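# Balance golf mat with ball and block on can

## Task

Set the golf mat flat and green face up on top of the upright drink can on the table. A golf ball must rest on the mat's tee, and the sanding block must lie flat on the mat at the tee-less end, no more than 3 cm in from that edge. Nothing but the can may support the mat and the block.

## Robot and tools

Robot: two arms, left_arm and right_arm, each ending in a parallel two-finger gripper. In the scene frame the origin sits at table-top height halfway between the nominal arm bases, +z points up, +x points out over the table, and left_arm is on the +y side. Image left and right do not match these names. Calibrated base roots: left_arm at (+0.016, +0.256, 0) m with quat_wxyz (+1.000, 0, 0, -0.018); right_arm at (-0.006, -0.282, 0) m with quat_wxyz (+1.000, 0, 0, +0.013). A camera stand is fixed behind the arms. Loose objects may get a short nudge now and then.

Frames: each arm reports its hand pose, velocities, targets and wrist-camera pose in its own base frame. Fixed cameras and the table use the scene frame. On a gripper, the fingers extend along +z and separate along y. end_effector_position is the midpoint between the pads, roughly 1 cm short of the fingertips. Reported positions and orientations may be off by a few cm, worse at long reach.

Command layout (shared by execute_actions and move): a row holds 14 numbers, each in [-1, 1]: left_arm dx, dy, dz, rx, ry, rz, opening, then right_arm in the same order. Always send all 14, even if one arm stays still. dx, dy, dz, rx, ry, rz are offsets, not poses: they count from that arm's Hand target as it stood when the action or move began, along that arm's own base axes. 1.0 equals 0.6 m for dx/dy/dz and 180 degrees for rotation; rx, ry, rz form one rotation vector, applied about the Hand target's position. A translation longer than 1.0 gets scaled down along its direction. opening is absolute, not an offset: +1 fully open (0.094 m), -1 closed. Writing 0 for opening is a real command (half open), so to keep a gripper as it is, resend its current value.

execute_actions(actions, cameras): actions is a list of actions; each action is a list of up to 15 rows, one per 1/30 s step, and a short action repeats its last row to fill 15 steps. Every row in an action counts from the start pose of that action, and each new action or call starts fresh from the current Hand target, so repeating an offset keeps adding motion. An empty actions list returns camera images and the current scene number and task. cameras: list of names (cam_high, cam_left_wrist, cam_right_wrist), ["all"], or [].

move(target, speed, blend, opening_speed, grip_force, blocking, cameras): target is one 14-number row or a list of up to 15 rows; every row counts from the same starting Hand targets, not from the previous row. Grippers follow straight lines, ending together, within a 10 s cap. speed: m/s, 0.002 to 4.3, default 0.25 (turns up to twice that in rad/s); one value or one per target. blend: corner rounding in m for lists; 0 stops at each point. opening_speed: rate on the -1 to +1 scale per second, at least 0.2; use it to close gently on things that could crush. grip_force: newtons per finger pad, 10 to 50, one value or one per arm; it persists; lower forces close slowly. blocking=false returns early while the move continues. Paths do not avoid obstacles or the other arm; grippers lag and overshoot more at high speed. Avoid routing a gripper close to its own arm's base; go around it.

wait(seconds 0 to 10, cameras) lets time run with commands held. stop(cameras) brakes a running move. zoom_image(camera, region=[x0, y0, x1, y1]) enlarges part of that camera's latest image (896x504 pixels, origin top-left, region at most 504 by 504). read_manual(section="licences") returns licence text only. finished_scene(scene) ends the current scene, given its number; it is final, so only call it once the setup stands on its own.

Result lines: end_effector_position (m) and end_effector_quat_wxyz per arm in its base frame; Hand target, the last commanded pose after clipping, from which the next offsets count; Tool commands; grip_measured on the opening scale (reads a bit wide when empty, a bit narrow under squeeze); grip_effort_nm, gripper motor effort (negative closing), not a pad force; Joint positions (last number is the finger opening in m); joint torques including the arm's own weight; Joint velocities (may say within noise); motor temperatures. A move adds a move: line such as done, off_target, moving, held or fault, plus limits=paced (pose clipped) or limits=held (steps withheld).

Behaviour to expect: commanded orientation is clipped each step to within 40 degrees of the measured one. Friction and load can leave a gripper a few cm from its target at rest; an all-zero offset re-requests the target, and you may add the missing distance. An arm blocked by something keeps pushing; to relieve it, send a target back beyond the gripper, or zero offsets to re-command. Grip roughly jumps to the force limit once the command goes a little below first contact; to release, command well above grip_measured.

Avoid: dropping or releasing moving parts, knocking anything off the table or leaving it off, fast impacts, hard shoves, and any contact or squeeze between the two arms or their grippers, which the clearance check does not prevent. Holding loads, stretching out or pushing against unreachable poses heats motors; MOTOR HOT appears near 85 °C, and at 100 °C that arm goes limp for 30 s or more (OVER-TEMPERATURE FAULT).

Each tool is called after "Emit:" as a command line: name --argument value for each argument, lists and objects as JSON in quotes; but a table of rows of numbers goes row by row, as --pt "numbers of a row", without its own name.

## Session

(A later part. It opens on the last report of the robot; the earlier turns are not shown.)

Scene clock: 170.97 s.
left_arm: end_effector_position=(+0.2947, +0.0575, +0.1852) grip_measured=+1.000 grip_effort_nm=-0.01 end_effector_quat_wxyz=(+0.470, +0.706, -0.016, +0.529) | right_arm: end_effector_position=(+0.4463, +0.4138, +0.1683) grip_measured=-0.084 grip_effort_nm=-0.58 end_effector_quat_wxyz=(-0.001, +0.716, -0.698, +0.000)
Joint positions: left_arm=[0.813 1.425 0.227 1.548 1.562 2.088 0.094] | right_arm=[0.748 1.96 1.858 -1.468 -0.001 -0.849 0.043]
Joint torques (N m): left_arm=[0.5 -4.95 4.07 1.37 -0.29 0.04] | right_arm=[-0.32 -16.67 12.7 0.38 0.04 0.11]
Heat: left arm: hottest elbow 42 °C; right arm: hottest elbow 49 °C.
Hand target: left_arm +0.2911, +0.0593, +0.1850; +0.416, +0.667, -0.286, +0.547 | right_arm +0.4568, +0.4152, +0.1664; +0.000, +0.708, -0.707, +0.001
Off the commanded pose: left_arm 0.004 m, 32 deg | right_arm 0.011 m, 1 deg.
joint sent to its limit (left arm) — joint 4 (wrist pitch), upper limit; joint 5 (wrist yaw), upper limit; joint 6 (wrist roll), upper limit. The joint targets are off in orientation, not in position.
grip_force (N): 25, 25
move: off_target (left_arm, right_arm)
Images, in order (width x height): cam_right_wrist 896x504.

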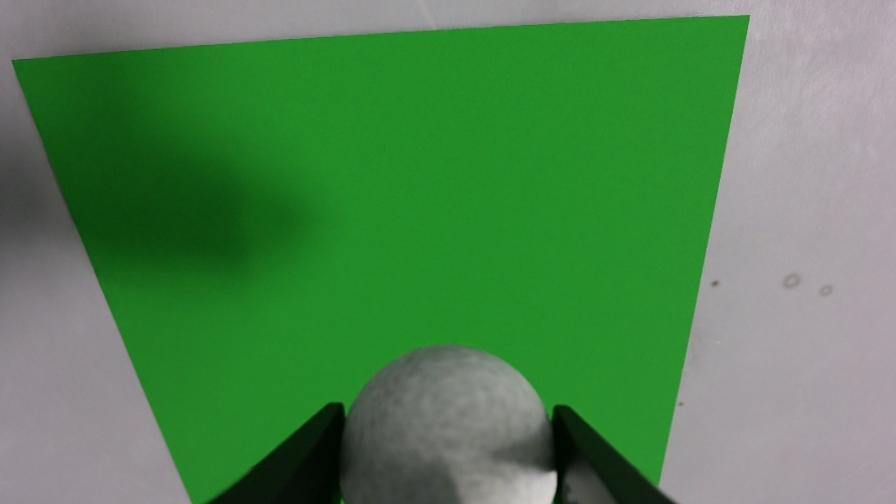

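Emit:
move --pt "0 0 0 0 0 0 1 0.251 -0.782 0.02 0 0 0 -0.25" --pt "0 0 0 0 0 0 1 0.251 -0.782 -0.215 0 0 0 -0.25" --pt "0 0 0 0 0 0 1 0.251 -0.782 -0.215 0 0 0 0.15" --pt "0 0 0 0 0 0 1 0.251 -0.782 0.02 0 0 0 0.15" --blend '[0.0,0,0,0]' --speed '[0.45,0.25,0.2,0.3]' --cameras '["cam_right_wrist"]'

Scene clock: 184.97 s.
left_arm: end_effector_position=(+0.2947, +0.0575, +0.1852) grip_measured=+1.000 grip_effort_nm=-0.01 end_effector_quat_wxyz=(+0.470, +0.706, -0.016, +0.529) | right_arm: end_effector_position=(+0.5983, -0.0591, +0.1814) grip_measured=+0.147 grip_effort_nm=0.14 end_effector_quat_wxyz=(+0.000, +0.699, -0.715, +0.003)
Joint positions: left_arm=[0.813 1.425 0.227 1.548 1.562 2.088 0.094] | right_arm=[-0.097 1.933 1.851 -1.484 0.004 -1.644 0.054]
Joint torques (N m): left_arm=[0.32 -5.13 4.01 1.4 -0.25 0] | right_arm=[1.26 -16.09 12.46 0.29 -0.17 -0.17]
Heat: left arm: hottest elbow 42 °C; right arm: hottest elbow 50 °C.
Hand target: left_arm +0.2911, +0.0593, +0.1850; +0.416, +0.667, -0.286, +0.547 | right_arm +0.6073, -0.0542, +0.1784; +0.000, +0.707, -0.707, +0.001
Off the commanded pose: left_arm 0.004 m, 32 deg | right_arm 0.011 m, 1 deg.
joint sent to its limit (left arm) — joint 4 (wrist pitch), upper limit; joint 5 (wrist yaw), upper limit; joint 6 (wrist roll), upper limit. The joint targets are off in orientation, not in position.
grip_force (N): 25, 25
move: off_target (left_arm, right_arm)
Images, in order (width x height): cam_right_wrist 896x504.

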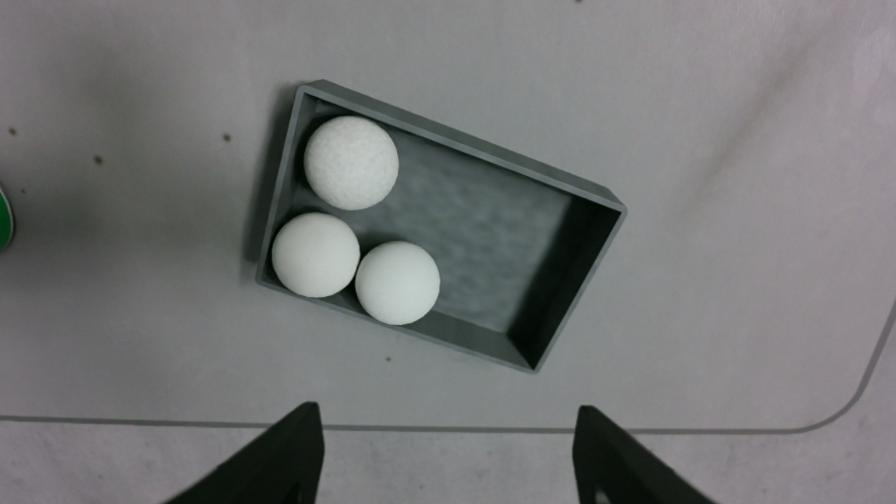

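Emit:
move --target '[0,0,0,0,0,0,1, -0.46,-0.03,0.08,0,0,0,1]' --cameras '["cam_right_wrist"]' --speed 0.4

Scene clock: 192.93 s.
left_arm: end_effector_position=(+0.2947, +0.0575, +0.1852) grip_measured=+1.000 grip_effort_nm=-0.01 end_effector_quat_wxyz=(+0.470, +0.706, -0.016, +0.529) | right_arm: end_effector_position=(+0.3351, -0.0691, +0.2309) grip_measured=+0.997 grip_effort_nm=0.14 end_effector_quat_wxyz=(-0.005, +0.706, -0.708, +0.010)
Joint positions: left_arm=[0.813 1.425 0.227 1.548 1.562 2.088 0.094] | right_arm=[-0.2 1.221 1.14 -1.468 0.004 -1.767 0.094]
Joint torques (N m): left_arm=[-0.03 -4.89 4 1.48 -0.23 0.06] | right_arm=[-0.79 -7 9.17 0.35 -0.21 -0.17]
Heat: left arm: hottest elbow 42 °C; right arm: hottest elbow 50 °C.
Hand target: left_arm +0.2911, +0.0593, +0.1850; +0.416, +0.667, -0.286, +0.547 | right_arm +0.3314, -0.0721, +0.2264; +0.000, +0.708, -0.707, +0.001
Off the commanded pose: left_arm 0.004 m, 32 deg | right_arm 0.007 m, 1 deg.
joint sent to its limit (left arm) — joint 4 (wrist pitch), upper limit; joint 5 (wrist yaw), upper limit; joint 6 (wrist roll), upper limit. The joint targets are off in orientation, not in position.
grip_force (N): 25, 25
move: off_target (left_arm)
Images, in order (width x height): cam_right_wrist 896x504.

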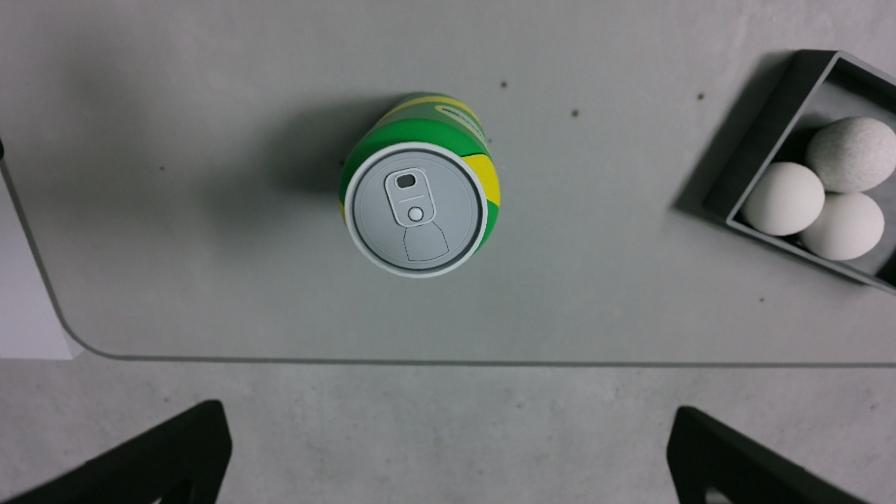

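Emit:
move --pt "0 0 0 0 0 0 1 -0.025 0.018 0 0 0 0 1" --pt "0 0 0 0 0 0 1 -0.025 0.018 -0.258 0 0 0 1" --blend '[0.01,0]' --cameras '["cam_right_wrist"]'

Scene clock: 198.53 s.
left_arm: end_effector_position=(+0.2947, +0.0575, +0.1852) grip_measured=+1.000 grip_effort_nm=-0.01 end_effector_quat_wxyz=(+0.470, +0.706, -0.016, +0.529) | right_arm: end_effector_position=(+0.3147, -0.0649, +0.0761) grip_measured=+0.997 grip_effort_nm=0.13 end_effector_quat_wxyz=(-0.001, +0.706, -0.708, +0.003)
Joint positions: left_arm=[0.813 1.425 0.227 1.548 1.562 2.088 0.094] | right_arm=[-0.2 1.306 0.786 -1.045 0.003 -1.768 0.094]
Joint torques (N m): left_arm=[0.03 -5.25 4 1.33 -0.25 0.03] | right_arm=[1.14 -6.53 8.05 1.11 -0.17 0.04]
Heat: left arm: hottest elbow 42 °C; right arm: hottest elbow 50 °C.
Hand target: left_arm +0.2911, +0.0593, +0.1850; +0.416, +0.667, -0.286, +0.547 | right_arm +0.3162, -0.0613, +0.0715; +0.000, +0.708, -0.707, +0.001
Off the commanded pose: left_arm 0.004 m, 32 deg | right_arm 0.006 m, 0 deg.
joint sent to its limit (left arm) — joint 4 (wrist pitch), upper limit; joint 5 (wrist yaw), upper limit; joint 6 (wrist roll), upper limit. The joint targets are off in orientation, not in position.
grip_force (N): 25, 25
move: off_target (left_arm); blend cut to 0.0092 m at target 1
Images, in order (width x height): cam_right_wrist 896x504.

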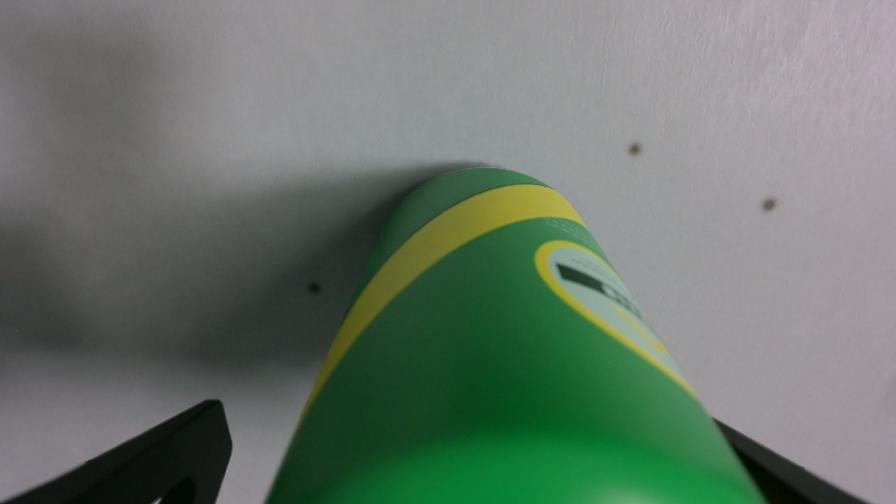

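Emit:
move --pt "0 0 0 0 0 0 1 0.018 0 0 0 0 0 1" --pt "0 0 0 0 0 0 1 0.018 0 0 0 0 0 0.32" --pt "0 0 0 0 0 0 1 0.018 0 0.2 0 0 0 0.32" --grip_force '[25,20]'

Emit:
move --pt "0 0 0 0 0 0 1 0.55 0.518 0.0 0 0 0 0.32" --pt "0 0 0 0 0 0 1 0.55 0.518 -0.17 0 0 0 0.32" --blend '[0.0,0]' --speed '[0.35,0.2]' --cameras '["cam_right_wrist","cam_high"]'

Scene clock: 207.50 s.
left_arm: end_effector_position=(+0.2947, +0.0575, +0.1852) grip_measured=+1.000 grip_effort_nm=-0.01 end_effector_quat_wxyz=(+0.470, +0.706, -0.016, +0.529) | right_arm: end_effector_position=(+0.3107, -0.0622, +0.1716) grip_measured=+0.430 grip_effort_nm=-0.49 end_effector_quat_wxyz=(+0.013, +0.708, -0.706, -0.017)
Joint positions: left_arm=[0.813 1.425 0.227 1.548 1.562 2.088 0.094] | right_arm=[-0.195 1.222 0.983 -1.374 0.003 -1.768 0.067]
Joint torques (N m): left_arm=[0.38 -5.19 3.96 1.5 -0.24 0.02] | right_arm=[1.03 -7.24 13.96 0.05 -0.18 0.07]
Heat: left arm: hottest elbow 42 °C; right arm: hottest elbow 50 °C.
Hand target: left_arm +0.2911, +0.0593, +0.1850; +0.416, +0.667, -0.286, +0.547 | right_arm +0.3271, -0.0613, +0.1916; +0.000, +0.708, -0.707, +0.001
Off the commanded pose: left_arm 0.004 m, 32 deg | right_arm 0.026 m, 2 deg.
joint sent to its limit (left arm) — joint 4 (wrist pitch), upper limit; joint 5 (wrist yaw), upper limit; joint 6 (wrist roll), upper limit. The joint targets are off in orientation, not in position.
grip_force (N): 25, 20
move: off_target (left_arm, right_arm); target 2's new opening was sent with right_arm's hand 0.013 m and 1 deg from that target

Scene clock: 210.93 s.
left_arm: end_effector_position=(+0.2947, +0.0575, +0.1852) grip_measured=+1.000 grip_effort_nm=-0.01 end_effector_quat_wxyz=(+0.470, +0.706, -0.016, +0.529) | right_arm: end_effector_position=(+0.6516, +0.2480, +0.0778) grip_measured=+0.430 grip_effort_nm=-0.49 end_effector_quat_wxyz=(+0.014, +0.713, -0.701, -0.005)
Joint positions: left_arm=[0.813 1.425 0.227 1.548 1.562 2.088 0.094] | right_arm=[0.365 2.301 2.191 -1.491 0.003 -1.224 0.067]
Joint torques (N m): left_arm=[0.03 -5.13 3.95 1.4 -0.26 0.04] | right_arm=[-0.09 -22.77 10.43 0.85 -0.13 0.11]
Heat: left arm: hottest elbow 42 °C; right arm: hottest elbow 50 °C.
Hand target: left_arm +0.2911, +0.0593, +0.1850; +0.416, +0.667, -0.286, +0.547 | right_arm +0.6570, +0.2495, +0.0896; +0.000, +0.708, -0.707, +0.001
Off the commanded pose: left_arm 0.004 m, 32 deg | right_arm 0.013 m, 2 deg.
joint sent to its limit (left arm) — joint 4 (wrist pitch), upper limit; joint 5 (wrist yaw), upper limit; joint 6 (wrist roll), upper limit. The joint targets are off in orientation, not in position.
grip_force (N): 25, 20
move: off_target (left_arm, right_arm)
Images, in order (width x height): cam_high 896x504, cam_right_wrist 896x504.

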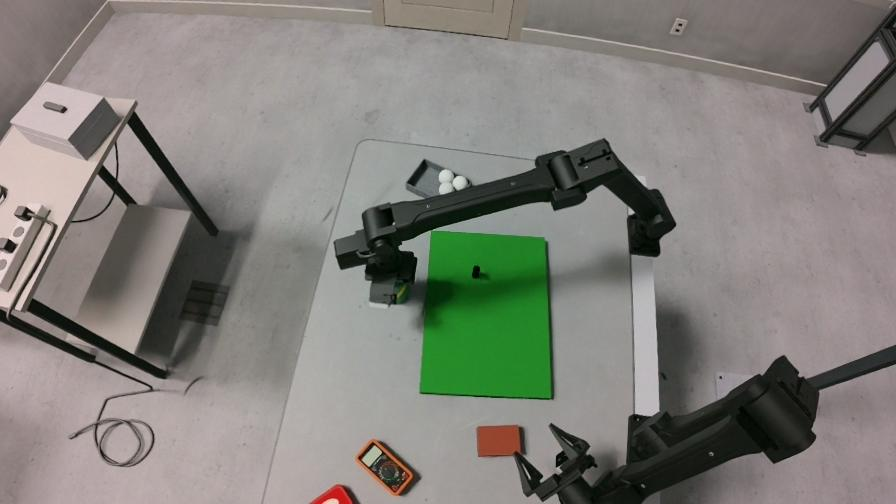

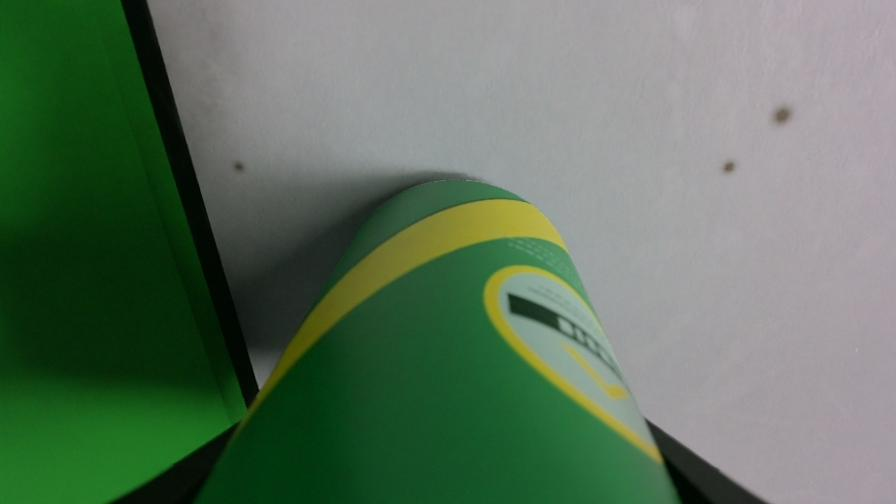

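Emit:
move --pt "0 0 0 0 0 0 1 0.022 0.0 0.0 0 0 0 0.32" --pt "0 0 0 0 0 0 1 0.022 0.0 -0.006 0 0 0 0.32" --speed '[0.1,0.05]' --cameras '["cam_right_wrist"]'

Scene clock: 214.60 s.
left_arm: end_effector_position=(+0.2947, +0.0575, +0.1852) grip_measured=+1.000 grip_effort_nm=-0.01 end_effector_quat_wxyz=(+0.470, +0.706, -0.016, +0.529) | right_arm: end_effector_position=(+0.6555, +0.2495, +0.0773) grip_measured=+0.430 grip_effort_nm=-0.49 end_effector_quat_wxyz=(+0.015, +0.713, -0.701, -0.005)
Joint positions: left_arm=[0.813 1.425 0.227 1.548 1.562 2.088 0.094] | right_arm=[0.365 2.319 2.223 -1.507 0.003 -1.224 0.067]
Joint torques (N m): left_arm=[0.73 -5.3 4.15 1.39 -0.25 0.05] | right_arm=[-0.21 -21.48 14.19 0.58 -0.11 0.04]
Heat: left arm: hottest elbow 42 °C; right arm: hottest elbow 50 °C.
Hand target: left_arm +0.2911, +0.0593, +0.1850; +0.416, +0.667, -0.286, +0.547 | right_arm +0.6702, +0.2495, +0.0860; +0.000, +0.708, -0.707, +0.001
Off the commanded pose: left_arm 0.004 m, 32 deg | right_arm 0.017 m, 2 deg.
joint sent to its limit (left arm) — joint 4 (wrist pitch), upper limit; joint 5 (wrist yaw), upper limit; joint 6 (wrist roll), upper limit. The joint targets are off in orientation, not in position.
grip_force (N): 25, 20
move: off_target (left_arm, right_arm)
Images, in order (width x height): cam_right_wrist 896x504.

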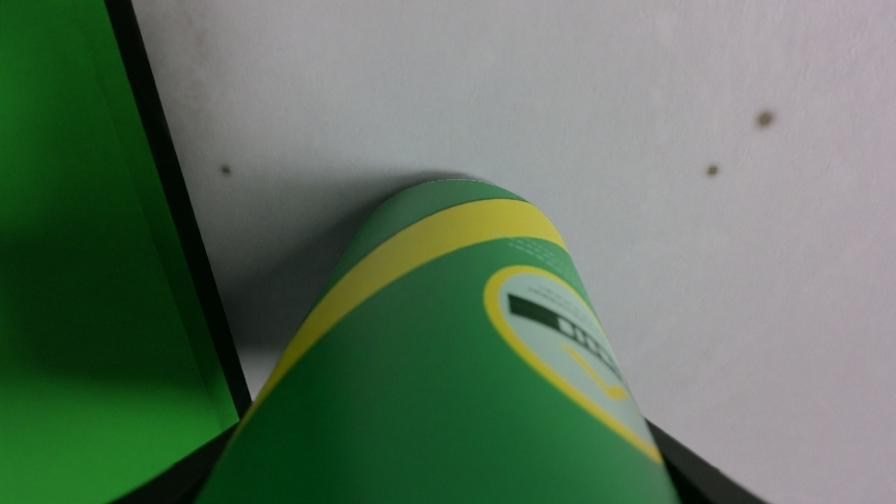

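Emit:
move --pt "0 0 0 0 0 0 1 0.006 0.0 -0.012 0 0 0 0.32" --speed 0.05

Scene clock: 217.17 s.
left_arm: end_effector_position=(+0.2947, +0.0575, +0.1852) grip_measured=+1.000 grip_effort_nm=-0.01 end_effector_quat_wxyz=(+0.470, +0.706, -0.016, +0.529) | right_arm: end_effector_position=(+0.6580, +0.2504, +0.0769) grip_measured=+0.430 grip_effort_nm=-0.48 end_effector_quat_wxyz=(+0.013, +0.713, -0.701, -0.005)
Joint positions: left_arm=[0.813 1.425 0.227 1.548 1.562 2.088 0.094] | right_arm=[0.365 2.326 2.234 -1.507 0.003 -1.224 0.067]
Joint torques (N m): left_arm=[0.38 -4.95 4.05 1.44 -0.24 0.01] | right_arm=[-0.32 -20.66 14 0.8 -0.11 0.03]
Motor temperatures (°C): left_arm=[39 38 42 37 38 36 37] | right_arm=[40 46 50 40 39 39 39]
Heat: left arm: hottest elbow 42 °C; right arm: hottest elbow 50 °C.
Hand target: left_arm +0.2911, +0.0593, +0.1850; +0.416, +0.667, -0.286, +0.547 | right_arm +0.6739, +0.2496, +0.0788; +0.000, +0.708, -0.707, +0.001
Off the commanded pose: left_arm 0.004 m, 32 deg | right_arm 0.016 m, 2 deg.
joint sent to its limit (left arm) — joint 4 (wrist pitch), upper limit; joint 5 (wrist yaw), upper limit; joint 6 (wrist roll), upper limit. The joint targets are off in orientation, not in position.
grip_force (N): 25, 20
move: off_target (left_arm, right_arm)

Emit:
move --pt "0 0 0 0 0 0 1 0 0.0 -0.004 0 0 0 0.32" --pt "0 0 0 0 0 0 1 0 0.0 -0.004 0 0 0 0.75" --pt "0 0 0 0 0 0 1 -0.0 0.0 0.2 0 0 0 0.75" --speed '[0.05,0.1,0.15]' --opening_speed 0.5 --cameras '["cam_right_wrist","cam_high"]'

Scene clock: 222.53 s.
left_arm: end_effector_position=(+0.2947, +0.0575, +0.1852) grip_measured=+1.000 grip_effort_nm=-0.01 end_effector_quat_wxyz=(+0.470, +0.706, -0.016, +0.529) | right_arm: end_effector_position=(+0.6658, +0.2534, +0.1874) grip_measured=+0.747 grip_effort_nm=0.14 end_effector_quat_wxyz=(-0.025, +0.713, -0.700, +0.013)
Joint positions: left_arm=[0.813 1.425 0.227 1.548 1.562 2.088 0.094] | right_arm=[0.365 2.288 2.455 -1.682 0.003 -1.224 0.082]
Joint torques (N m): left_arm=[0.73 -5.77 4.01 1.47 -0.26 0.01] | right_arm=[-0.26 -21.36 13.09 0.39 -0.12 0.07]
Heat: left arm: hottest elbow 42 °C; right arm: hottest elbow 51 °C.
Hand target: left_arm +0.2911, +0.0593, +0.1850; +0.416, +0.667, -0.286, +0.547 | right_arm +0.6738, +0.2495, +0.1987; +0.000, +0.708, -0.707, +0.001
Off the commanded pose: left_arm 0.004 m, 32 deg | right_arm 0.014 m, 3 deg.
joint sent to its limit (left arm) — joint 4 (wrist pitch), upper limit; joint 5 (wrist yaw), upper limit; joint 6 (wrist roll), upper limit. The joint targets are off in orientation, not in position.
joint sent to its limit (right arm) — joint 4 (wrist pitch), lower limit. The joint targets are off in orientation, not in position.
grip_force (N): 25, 20
move: off_target (left_arm, right_arm); target 2's new opening was sent with right_arm's hand 0.016 m and 2 deg from that target
Images, in order (width x height): cam_high 896x504, cam_right_wrist 896x504.

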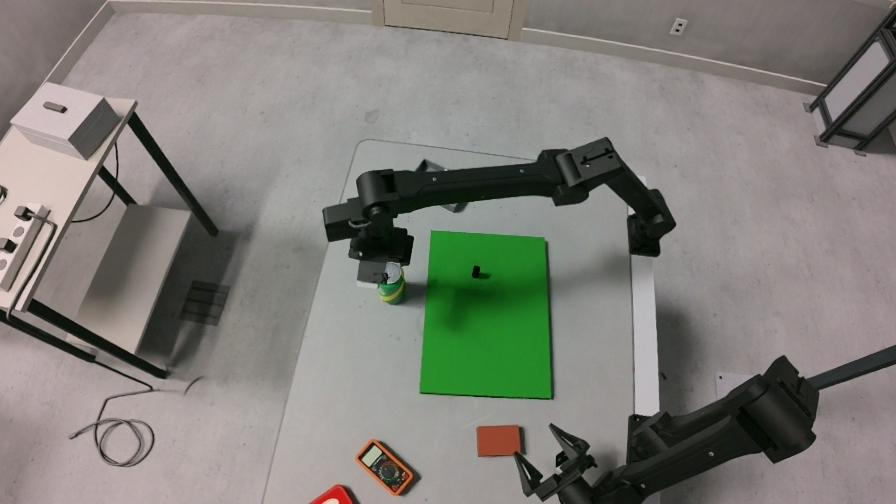

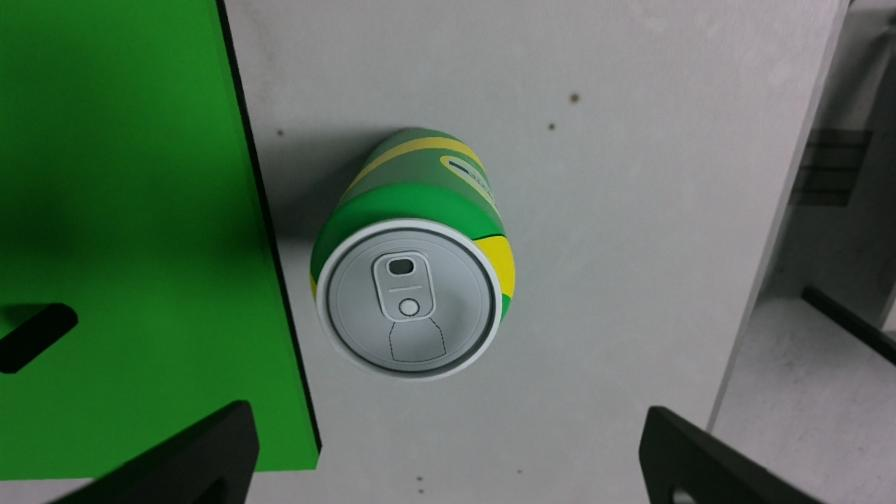

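Emit:
move --target '[0,0,0,0,0,0,1, -0.318,-0.079,-0.07,0,0,0,0]' --cameras '["cam_right_wrist"]'

Scene clock: 236.77 s.
left_arm: end_effector_position=(+0.2947, +0.0575, +0.1852) grip_measured=+1.000 grip_effort_nm=-0.01 end_effector_quat_wxyz=(+0.470, +0.706, -0.016, +0.529) | right_arm: end_effector_position=(+0.4848, +0.1973, +0.1580) grip_measured=+0.003 grip_effort_nm=-0.16 end_effector_quat_wxyz=(+0.003, +0.710, -0.704, +0.000)
Joint positions: left_arm=[0.813 1.425 0.227 1.548 1.562 2.088 0.094] | right_arm=[0.388 1.74 1.512 -1.348 0.003 -1.191 0.047]
Joint torques (N m): left_arm=[0.26 -5.01 3.96 1.5 -0.26 0] | right_arm=[1.14 -15.27 8.84 1.07 -0.14 0.11]
Heat: left arm: hottest elbow 42 °C; right arm: hottest elbow 50 °C.
Hand target: left_arm +0.2911, +0.0593, +0.1850; +0.416, +0.667, -0.286, +0.547 | right_arm +0.4831, +0.2020, +0.1568; +0.000, +0.707, -0.707, +0.001
Off the commanded pose: left_arm 0.004 m, 32 deg | right_arm 0.005 m, 0 deg.
joint sent to its limit (left arm) — joint 4 (wrist pitch), upper limit; joint 5 (wrist yaw), upper limit; joint 6 (wrist roll), upper limit. The joint targets are off in orientation, not in position.
grip_force (N): 25, 20
move: off_target (left_arm)
Images, in order (width x height): cam_right_wrist 896x504.

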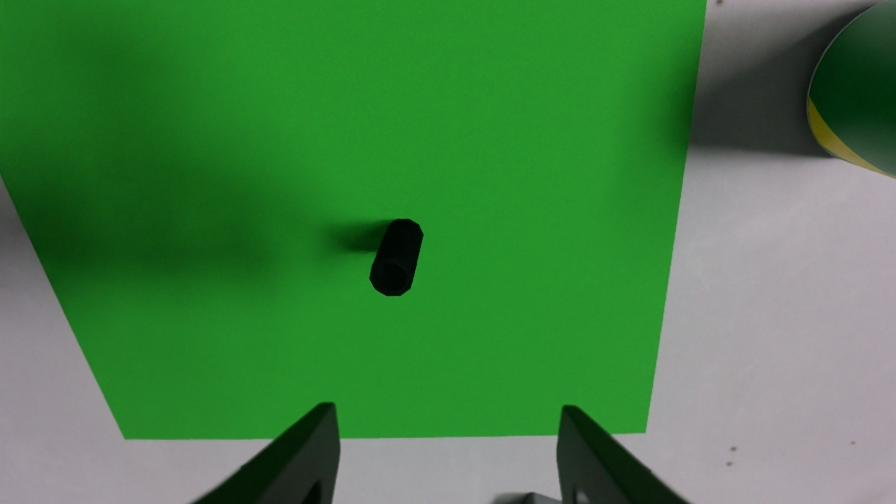

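Emit:
move --pt "0 0 0 0 0 0 1 -0.033 -0.006 0 0 0 0 0" --pt "0 0 0 0 0 0 1 -0.033 -0.006 -0.16 0 0 0 0" --pt "0 0 0 0 0 0 1 -0.033 -0.006 -0.16 0 0 0 -1" --blend '[0.01,0,0]' --grip_force '[25,45]' --opening_speed 1 --cameras '["cam_right_wrist"]'

Scene clock: 243.80 s.
left_arm: end_effector_position=(+0.2947, +0.0575, +0.1852) grip_measured=+1.000 grip_effort_nm=-0.01 end_effector_quat_wxyz=(+0.470, +0.706, -0.016, +0.529) | right_arm: end_effector_position=(+0.4633, +0.1923, +0.0669) grip_measured=-0.714 grip_effort_nm=-0.91 end_effector_quat_wxyz=(-0.001, +0.709, -0.705, +0.002)
Joint positions: left_arm=[0.813 1.425 0.227 1.548 1.562 2.088 0.094] | right_arm=[0.395 1.764 1.29 -1.095 0.002 -1.182 0.013]
Joint torques (N m): left_arm=[0.03 -5.19 3.99 1.47 -0.23 0.01] | right_arm=[1.26 -13.63 8.64 1.22 -0.12 0.12]
Heat: left arm: hottest elbow 42 °C; right arm: hottest elbow 49 °C.
Hand target: left_arm +0.2911, +0.0593, +0.1850; +0.416, +0.667, -0.286, +0.547 | right_arm +0.4632, +0.1984, +0.0606; +0.000, +0.707, -0.707, +0.001
Off the commanded pose: left_arm 0.004 m, 32 deg | right_arm 0.009 m, 0 deg.
joint sent to its limit (left arm) — joint 4 (wrist pitch), upper limit; joint 5 (wrist yaw), upper limit; joint 6 (wrist roll), upper limit. The joint targets are off in orientation, not in position.
grip_force (N): 25, 45
move: off_target (left_arm)
Images, in order (width x height): cam_right_wrist 896x504.

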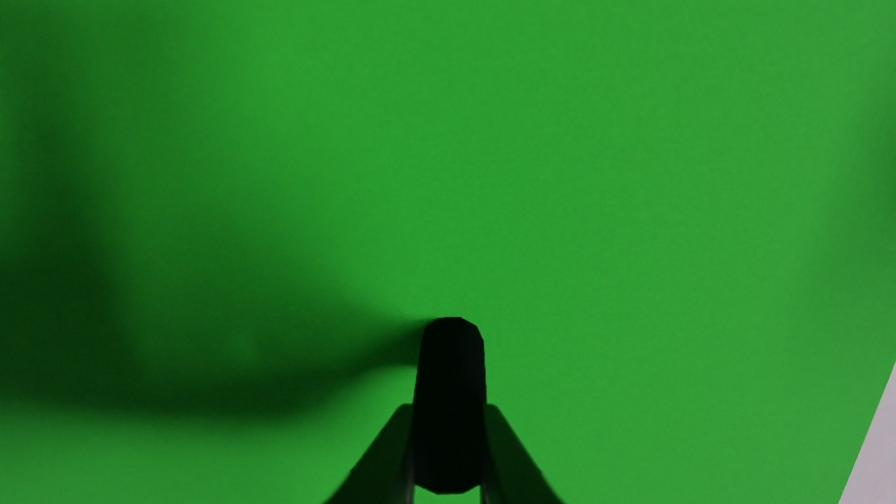

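Emit:
move --target '[0,0,0,0,0,0,1, 0,0.0,0.1,0,0,0,-1]' --speed 0.1 --cameras '["cam_right_wrist","cam_high"]'

Scene clock: 246.93 s.
left_arm: end_effector_position=(+0.2947, +0.0575, +0.1852) grip_measured=+1.000 grip_effort_nm=-0.01 end_effector_quat_wxyz=(+0.470, +0.706, -0.016, +0.529) | right_arm: end_effector_position=(+0.4484, +0.1867, +0.0912) grip_measured=-0.716 grip_effort_nm=-0.95 end_effector_quat_wxyz=(+0.027, +0.707, -0.707, -0.010)
Joint positions: left_arm=[0.813 1.425 0.227 1.548 1.562 2.088 0.094] | right_arm=[0.396 1.735 1.319 -1.213 0.002 -1.175 0.013]
Joint torques (N m): left_arm=[0.32 -4.84 4.01 1.46 -0.24 0.01] | right_arm=[0.91 -15.85 13.39 -0.21 -0.14 0.05]
Heat: left arm: hottest elbow 42 °C; right arm: hottest elbow 50 °C.
Hand target: left_arm +0.2911, +0.0593, +0.1850; +0.416, +0.667, -0.286, +0.547 | right_arm +0.4633, +0.1985, +0.1206; +0.000, +0.707, -0.707, +0.001
Off the commanded pose: left_arm 0.004 m, 32 deg | right_arm 0.035 m, 3 deg.
joint sent to its limit (left arm) — joint 4 (wrist pitch), upper limit; joint 5 (wrist yaw), upper limit; joint 6 (wrist roll), upper limit. The joint targets are off in orientation, not in position.
grip_force (N): 25, 45
move: off_target (left_arm, right_arm)
Images, in order (width x height): cam_high 896x504, cam_right_wrist 896x504.

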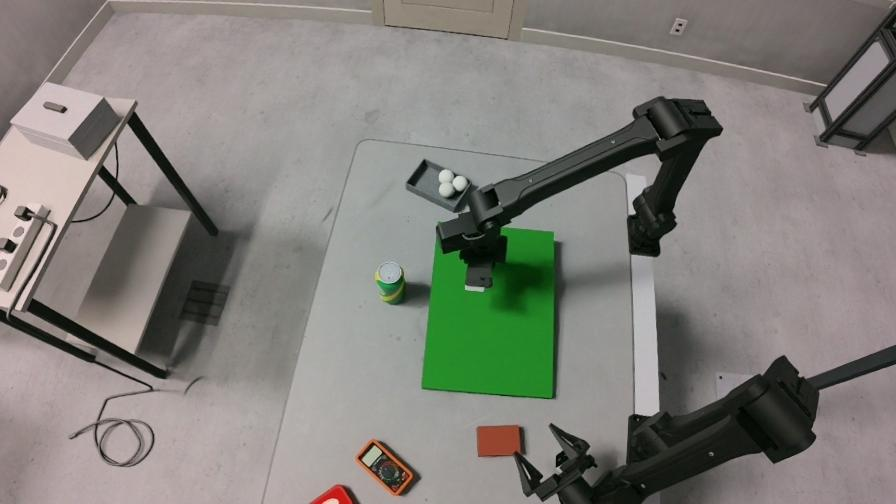

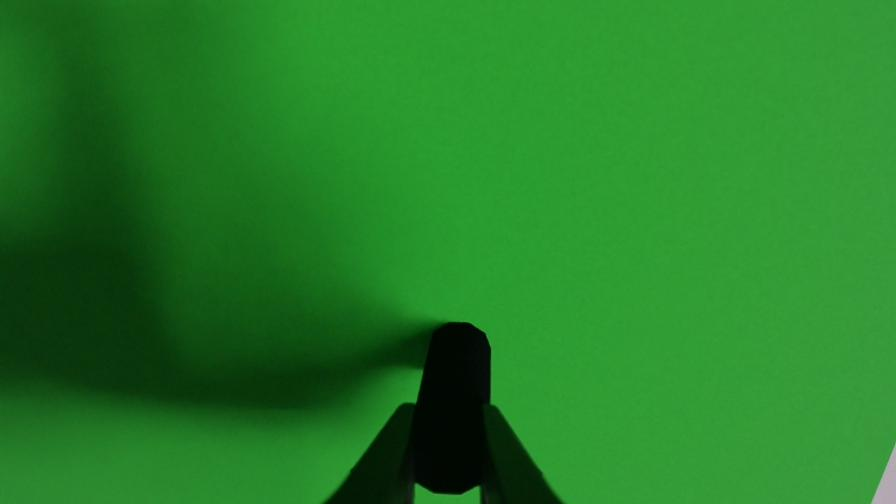

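Emit:
move --pt "0 0 0 0 0 0 1 0 0.02 0.18 0 0 0 -1" --pt "0 0 0 0 0 0 1 0 -0.3 0.18 0 0 0 -1" --speed 0.12 --blend '[0.02,0]' --cameras '["all"]'

Scene clock: 253.33 s.
left_arm: end_effector_position=(+0.2947, +0.0575, +0.1852) grip_measured=+1.000 grip_effort_nm=-0.01 end_effector_quat_wxyz=(+0.470, +0.706, -0.016, +0.529) | right_arm: end_effector_position=(+0.4625, +0.0188, +0.2054) grip_measured=-0.716 grip_effort_nm=-0.95 end_effector_quat_wxyz=(+0.024, +0.701, -0.712, -0.013)
Joint positions: left_arm=[0.813 1.425 0.227 1.548 1.562 2.088 0.094] | right_arm=[0.046 1.592 1.448 -1.479 0.013 -1.509 0.013]
Joint torques (N m): left_arm=[0.44 -5.36 4.04 1.37 -0.25 0.04] | right_arm=[-0.21 -15.62 10.76 0.49 -0.51 -0.18]
Heat: left arm: hottest elbow 42 °C; right arm: hottest elbow 50 °C.
Hand target: left_arm +0.2911, +0.0593, +0.1850; +0.416, +0.667, -0.286, +0.547 | right_arm +0.4633, +0.0186, +0.2287; +0.000, +0.708, -0.707, +0.001
Off the commanded pose: left_arm 0.004 m, 32 deg | right_arm 0.023 m, 3 deg.
joint sent to its limit (left arm) — joint 4 (wrist pitch), upper limit; joint 5 (wrist yaw), upper limit; joint 6 (wrist roll), upper limit. The joint targets are off in orientation, not in position.
grip_force (N): 25, 45
move: off_target (left_arm, right_arm)

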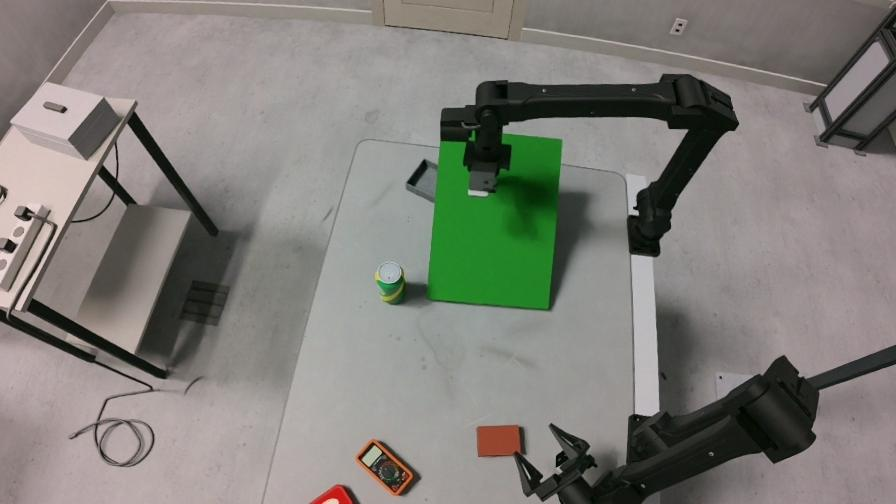

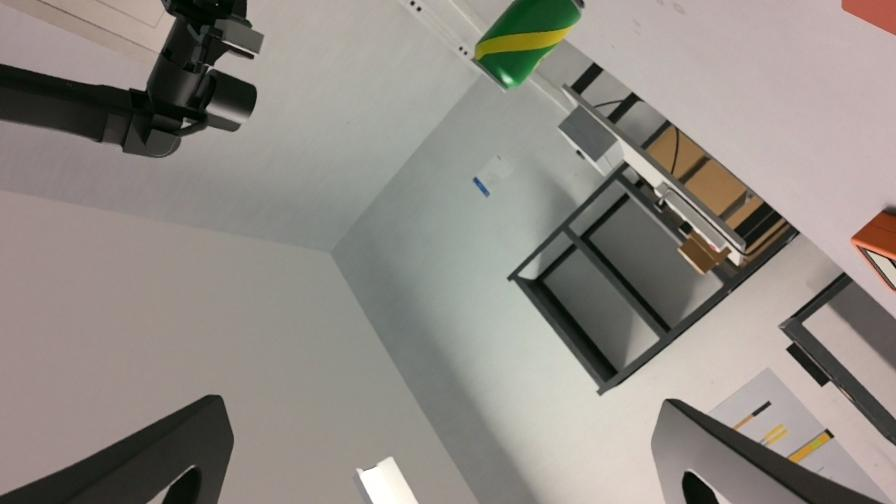

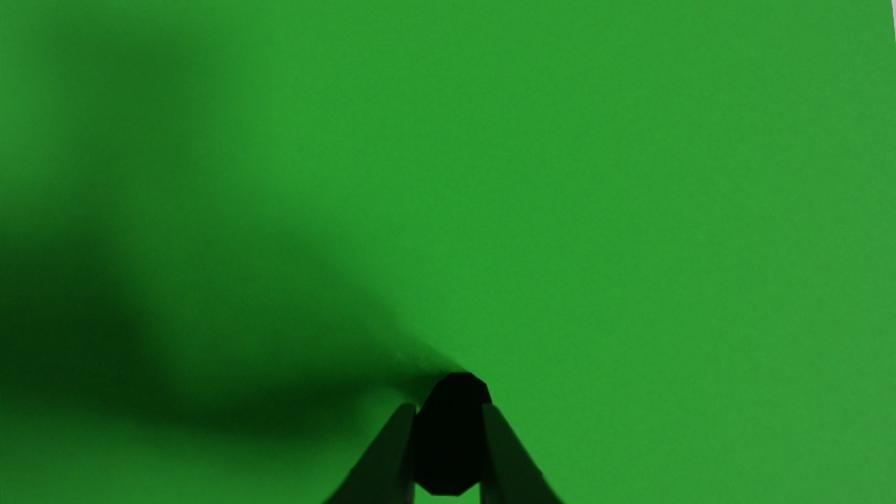

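Emit:
move --target '[-0.15,-0.466,0.09,-0.534,0.297,0.246,0, 0,0,0,0,0,0,-1]' --cameras '["all"]'

Scene clock: 272.80 s.
left_arm: end_effector_position=(+0.2730, +0.0088, +0.1944) grip_measured=+0.002 grip_effort_nm=-0.10 end_effector_quat_wxyz=(+0.504, +0.668, +0.093, +0.540) | right_arm: end_effector_position=(+0.4625, +0.0188, +0.2054) grip_measured=-0.716 grip_effort_nm=-0.95 end_effector_quat_wxyz=(+0.024, +0.702, -0.712, -0.013)
Joint positions: left_arm=[0.693 1.233 0.036 1.53 1.291 1.932 0.047] | right_arm=[0.046 1.592 1.448 -1.479 0.013 -1.509 0.013]
Joint torques (N m): left_arm=[0.09 -1.32 5.87 1.14 -0.19 -0.02] | right_arm=[-0.09 -15.5 10.76 0.49 -0.48 -0.2]
Heat: left arm: hottest elbow 42 °C; right arm: hottest elbow 51 °C.
Hand target: left_arm +0.2769, +0.0153, +0.1967; +0.495, +0.668, +0.088, +0.548 (not the last commanded pose) | right_arm +0.4633, +0.0186, +0.2287; +0.000, +0.708, -0.707, +0.001
Off the commanded pose: left_arm 0.244 m, 75 deg | right_arm 0.023 m, 3 deg.
grip_force (N): 25, 45
move: held (left_arm; a check stopped the path), off_target (right_arm); limits=held
pose unreachable (left arm): on one or more control steps of this call, first in action 0 (counted from 0), this arm could not follow its commanded pose, so it was not sent that pose on those steps. It may still have moved: this result reports where it is.
cause: moving toward the commanded pose would bring two parts of the arm too close to each other (its shoulder (the part past joint 1) and its forearm (the part past joint 3), with joints 2 (shoulder) and 3 (elbow) between them, 20 mm apart when it was first held).

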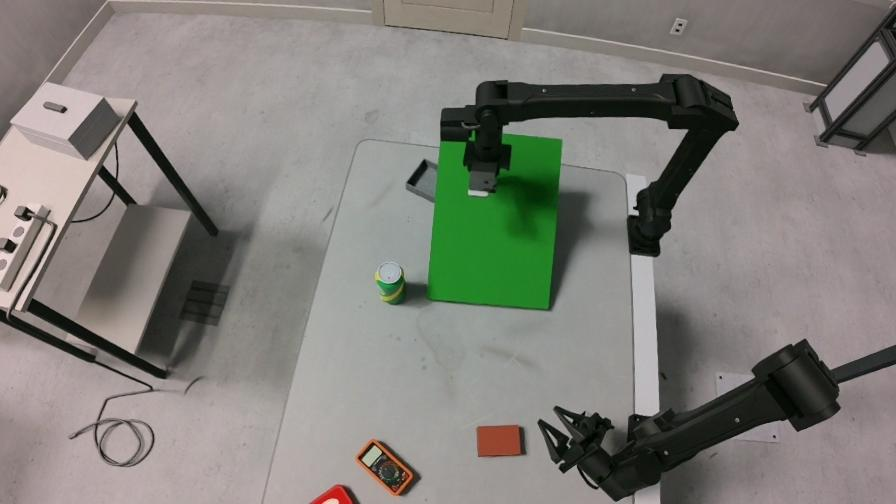

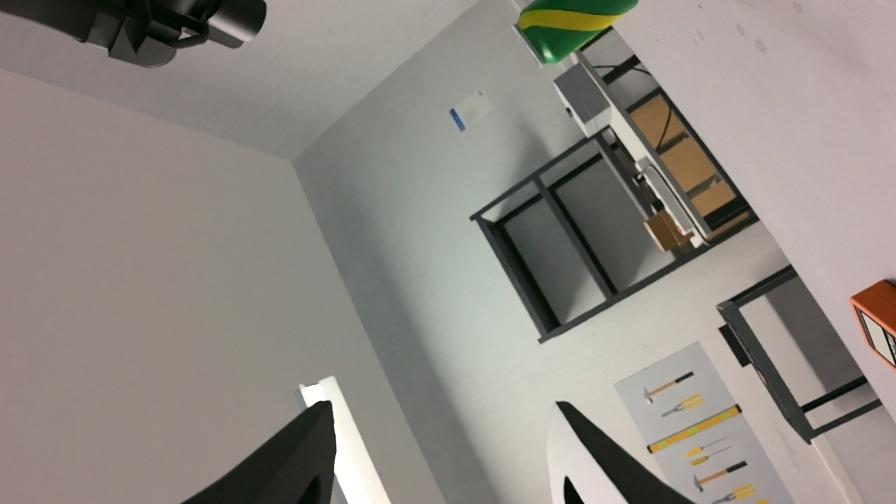

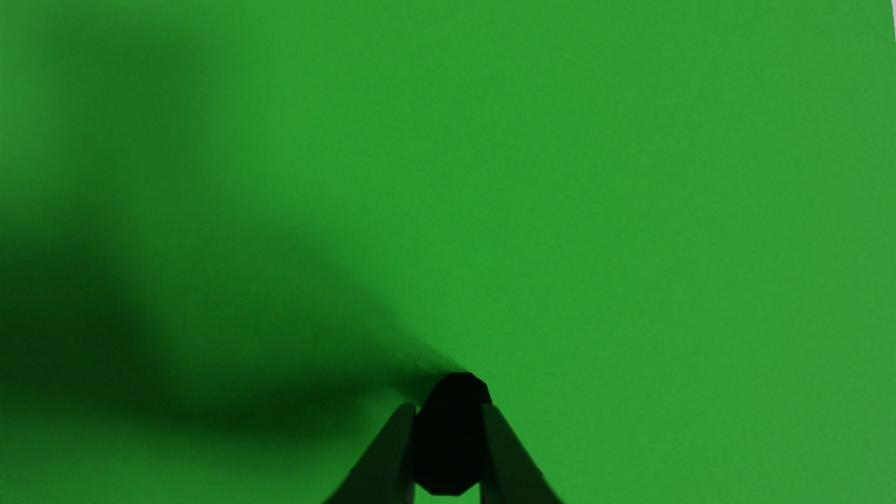

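Emit:
move --target '[0.122,-0.2,0.09,-0.028,0.559,0.311,0, 0,0,0,0,0,0,-1]' --speed 0.3

Scene clock: 282.30 s.
left_arm: end_effector_position=(+0.3389, -0.0970, +0.2361) grip_measured=+0.002 grip_effort_nm=-0.10 end_effector_quat_wxyz=(-0.012, +0.709, +0.705, -0.005) | right_arm: end_effector_position=(+0.4625, +0.0188, +0.2054) grip_measured=-0.716 grip_effort_nm=-0.95 end_effector_quat_wxyz=(+0.024, +0.702, -0.712, -0.013)
Joint positions: left_arm=[-0.279 1.279 1.204 -1.521 -0.003 1.297 0.047] | right_arm=[0.046 1.592 1.448 -1.479 0.013 -1.509 0.013]
Joint torques (N m): left_arm=[-1.44 -6.95 13.56 -0.27 0.17 -0.23] | right_arm=[-0.21 -15.56 10.62 0.43 -0.48 -0.21]
Heat: left arm: hottest elbow 43 °C; right arm: hottest elbow 51 °C.
Hand target: left_arm +0.3501, -0.1047, +0.2507; +0.000, +0.707, +0.707, +0.001 | right_arm +0.4633, +0.0186, +0.2287; +0.000, +0.708, -0.707, +0.001
Off the commanded pose: left_arm 0.020 m, 2 deg | right_arm 0.023 m, 3 deg.
grip_force (N): 25, 45
move: off_target (left_arm, right_arm)

Emit:
move --target '[-0.253,-0.473,-0.083,-0.130,-0.488,0.130,-0.05, 0,0,0,0,0,0,-1]' --speed 0.25 --cameras '["all"]'

Scene clock: 294.40 s.
left_arm: end_effector_position=(+0.2008, -0.3869, +0.2083) grip_measured=-0.048 grip_effort_nm=-0.10 end_effector_quat_wxyz=(+0.605, +0.343, +0.627, +0.351) | right_arm: end_effector_position=(+0.4625, +0.0188, +0.2054) grip_measured=-0.716 grip_effort_nm=-0.95 end_effector_quat_wxyz=(+0.024, +0.702, -0.712, -0.013)
Joint positions: left_arm=[-1.501 1.478 0.697 0.327 -1.521 0.573 0.045] | right_arm=[0.046 1.592 1.448 -1.479 0.013 -1.509 0.013]
Joint torques (N m): left_arm=[-1.26 -8.23 7.3 1.85 -0.27 -0.05] | right_arm=[0.03 -15.44 10.66 0.44 -0.49 -0.23]
Heat: left arm: hottest elbow 44 °C; right arm: hottest elbow 51 °C.
Hand target: left_arm +0.1984, -0.3885, +0.2009; +0.612, +0.354, +0.612, +0.355 | right_arm +0.4633, +0.0186, +0.2287; +0.000, +0.708, -0.707, +0.001
Off the commanded pose: left_arm 0.008 m, 2 deg | right_arm 0.023 m, 3 deg.
grip_force (N): 25, 45
move: off_target (right_arm)

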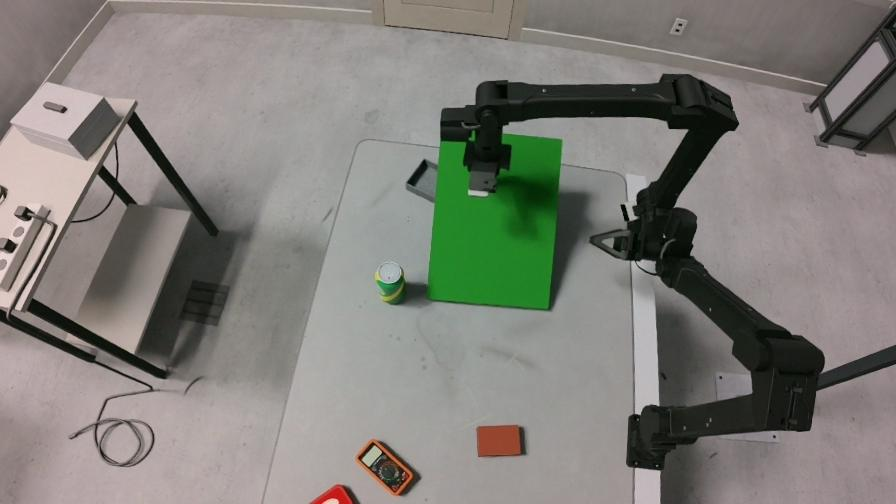

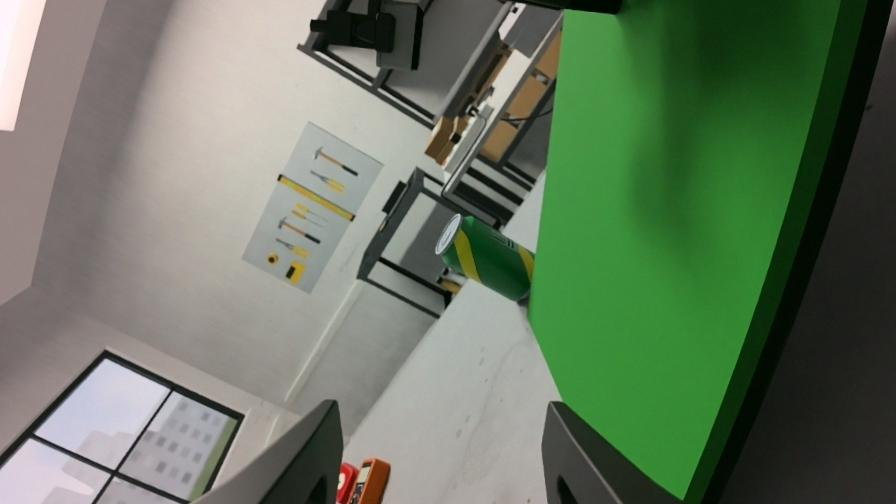

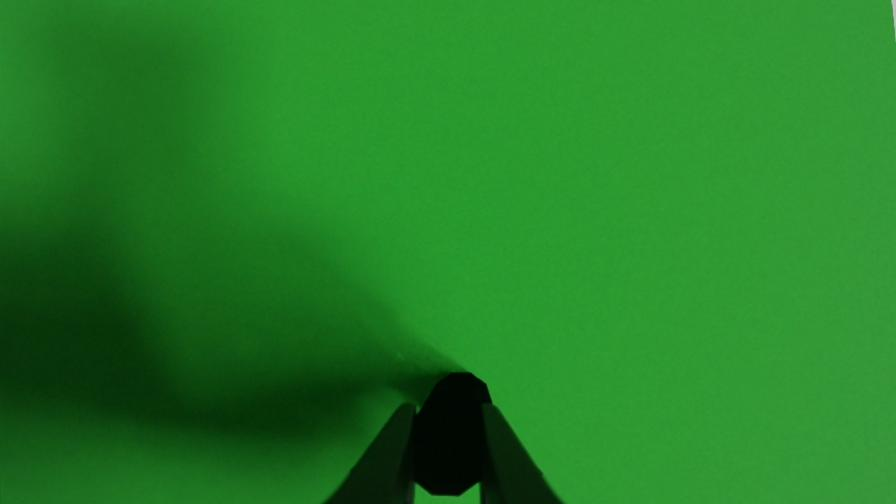

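Emit:
move --target '[0.063,-0.06,-0.215,0,0,0,0.25, 0,0,0,0,0,0,-1]' --speed 0.15 --cameras '["cam_left_wrist","cam_high"]'

Scene clock: 301.73 s.
left_arm: end_effector_position=(+0.2204, -0.4033, +0.1036) grip_measured=+0.248 grip_effort_nm=0.11 end_effector_quat_wxyz=(+0.586, +0.365, +0.627, +0.360) | right_arm: end_effector_position=(+0.4625, +0.0188, +0.2054) grip_measured=-0.716 grip_effort_nm=-0.94 end_effector_quat_wxyz=(+0.024, +0.702, -0.712, -0.013)
Joint positions: left_arm=[-1.456 1.777 0.698 0.547 -1.464 0.549 0.059] | right_arm=[0.046 1.592 1.448 -1.479 0.013 -1.509 0.013]
Joint torques (N m): left_arm=[-0.79 -12.22 5.7 0.88 -0.51 -0.07] | right_arm=[0.21 -15.74 10.7 0.4 -0.49 -0.18]
Heat: left arm: hottest elbow 44 °C; right arm: hottest elbow 51 °C.
Hand target: left_arm +0.2189, -0.4028, +0.1034; +0.584, +0.370, +0.625, +0.364 (not the last commanded pose) | right_arm +0.4633, +0.0186, +0.2287; +0.000, +0.708, -0.707, +0.001
Off the commanded pose: left_arm 0.041 m, 4 deg | right_arm 0.023 m, 3 deg.
grip_force (N): 25, 45
move: held (left_arm; a check stopped the path), off_target (right_arm); limits=held
pose unreachable (left arm): on one or more control steps of this call, first in action 0 (counted from 0), this arm could not follow its commanded pose, so it was not sent that pose on those steps. It may still have moved: this result reports where it is.
cause: moving toward the commanded pose would bring a part of the arm too close to another arm (this arm's wrist (the part past joint 4) and the right arm's upper arm (the part past joint 2), 16 mm apart when this arm was first held).
Images, in order (width x height): cam_high 896x504, cam_left_wrist 896x504.

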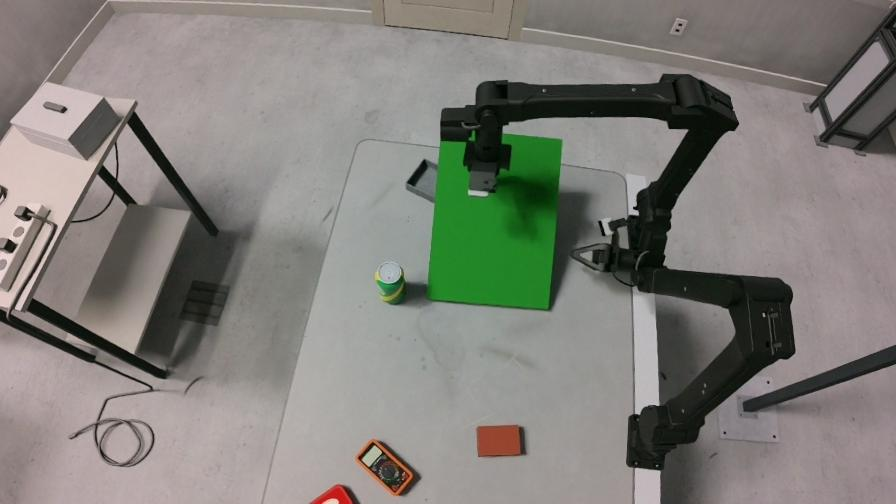

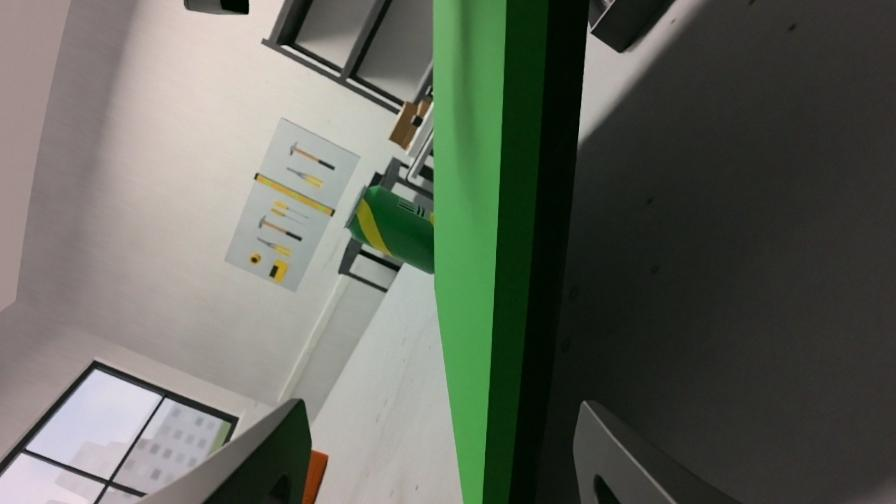

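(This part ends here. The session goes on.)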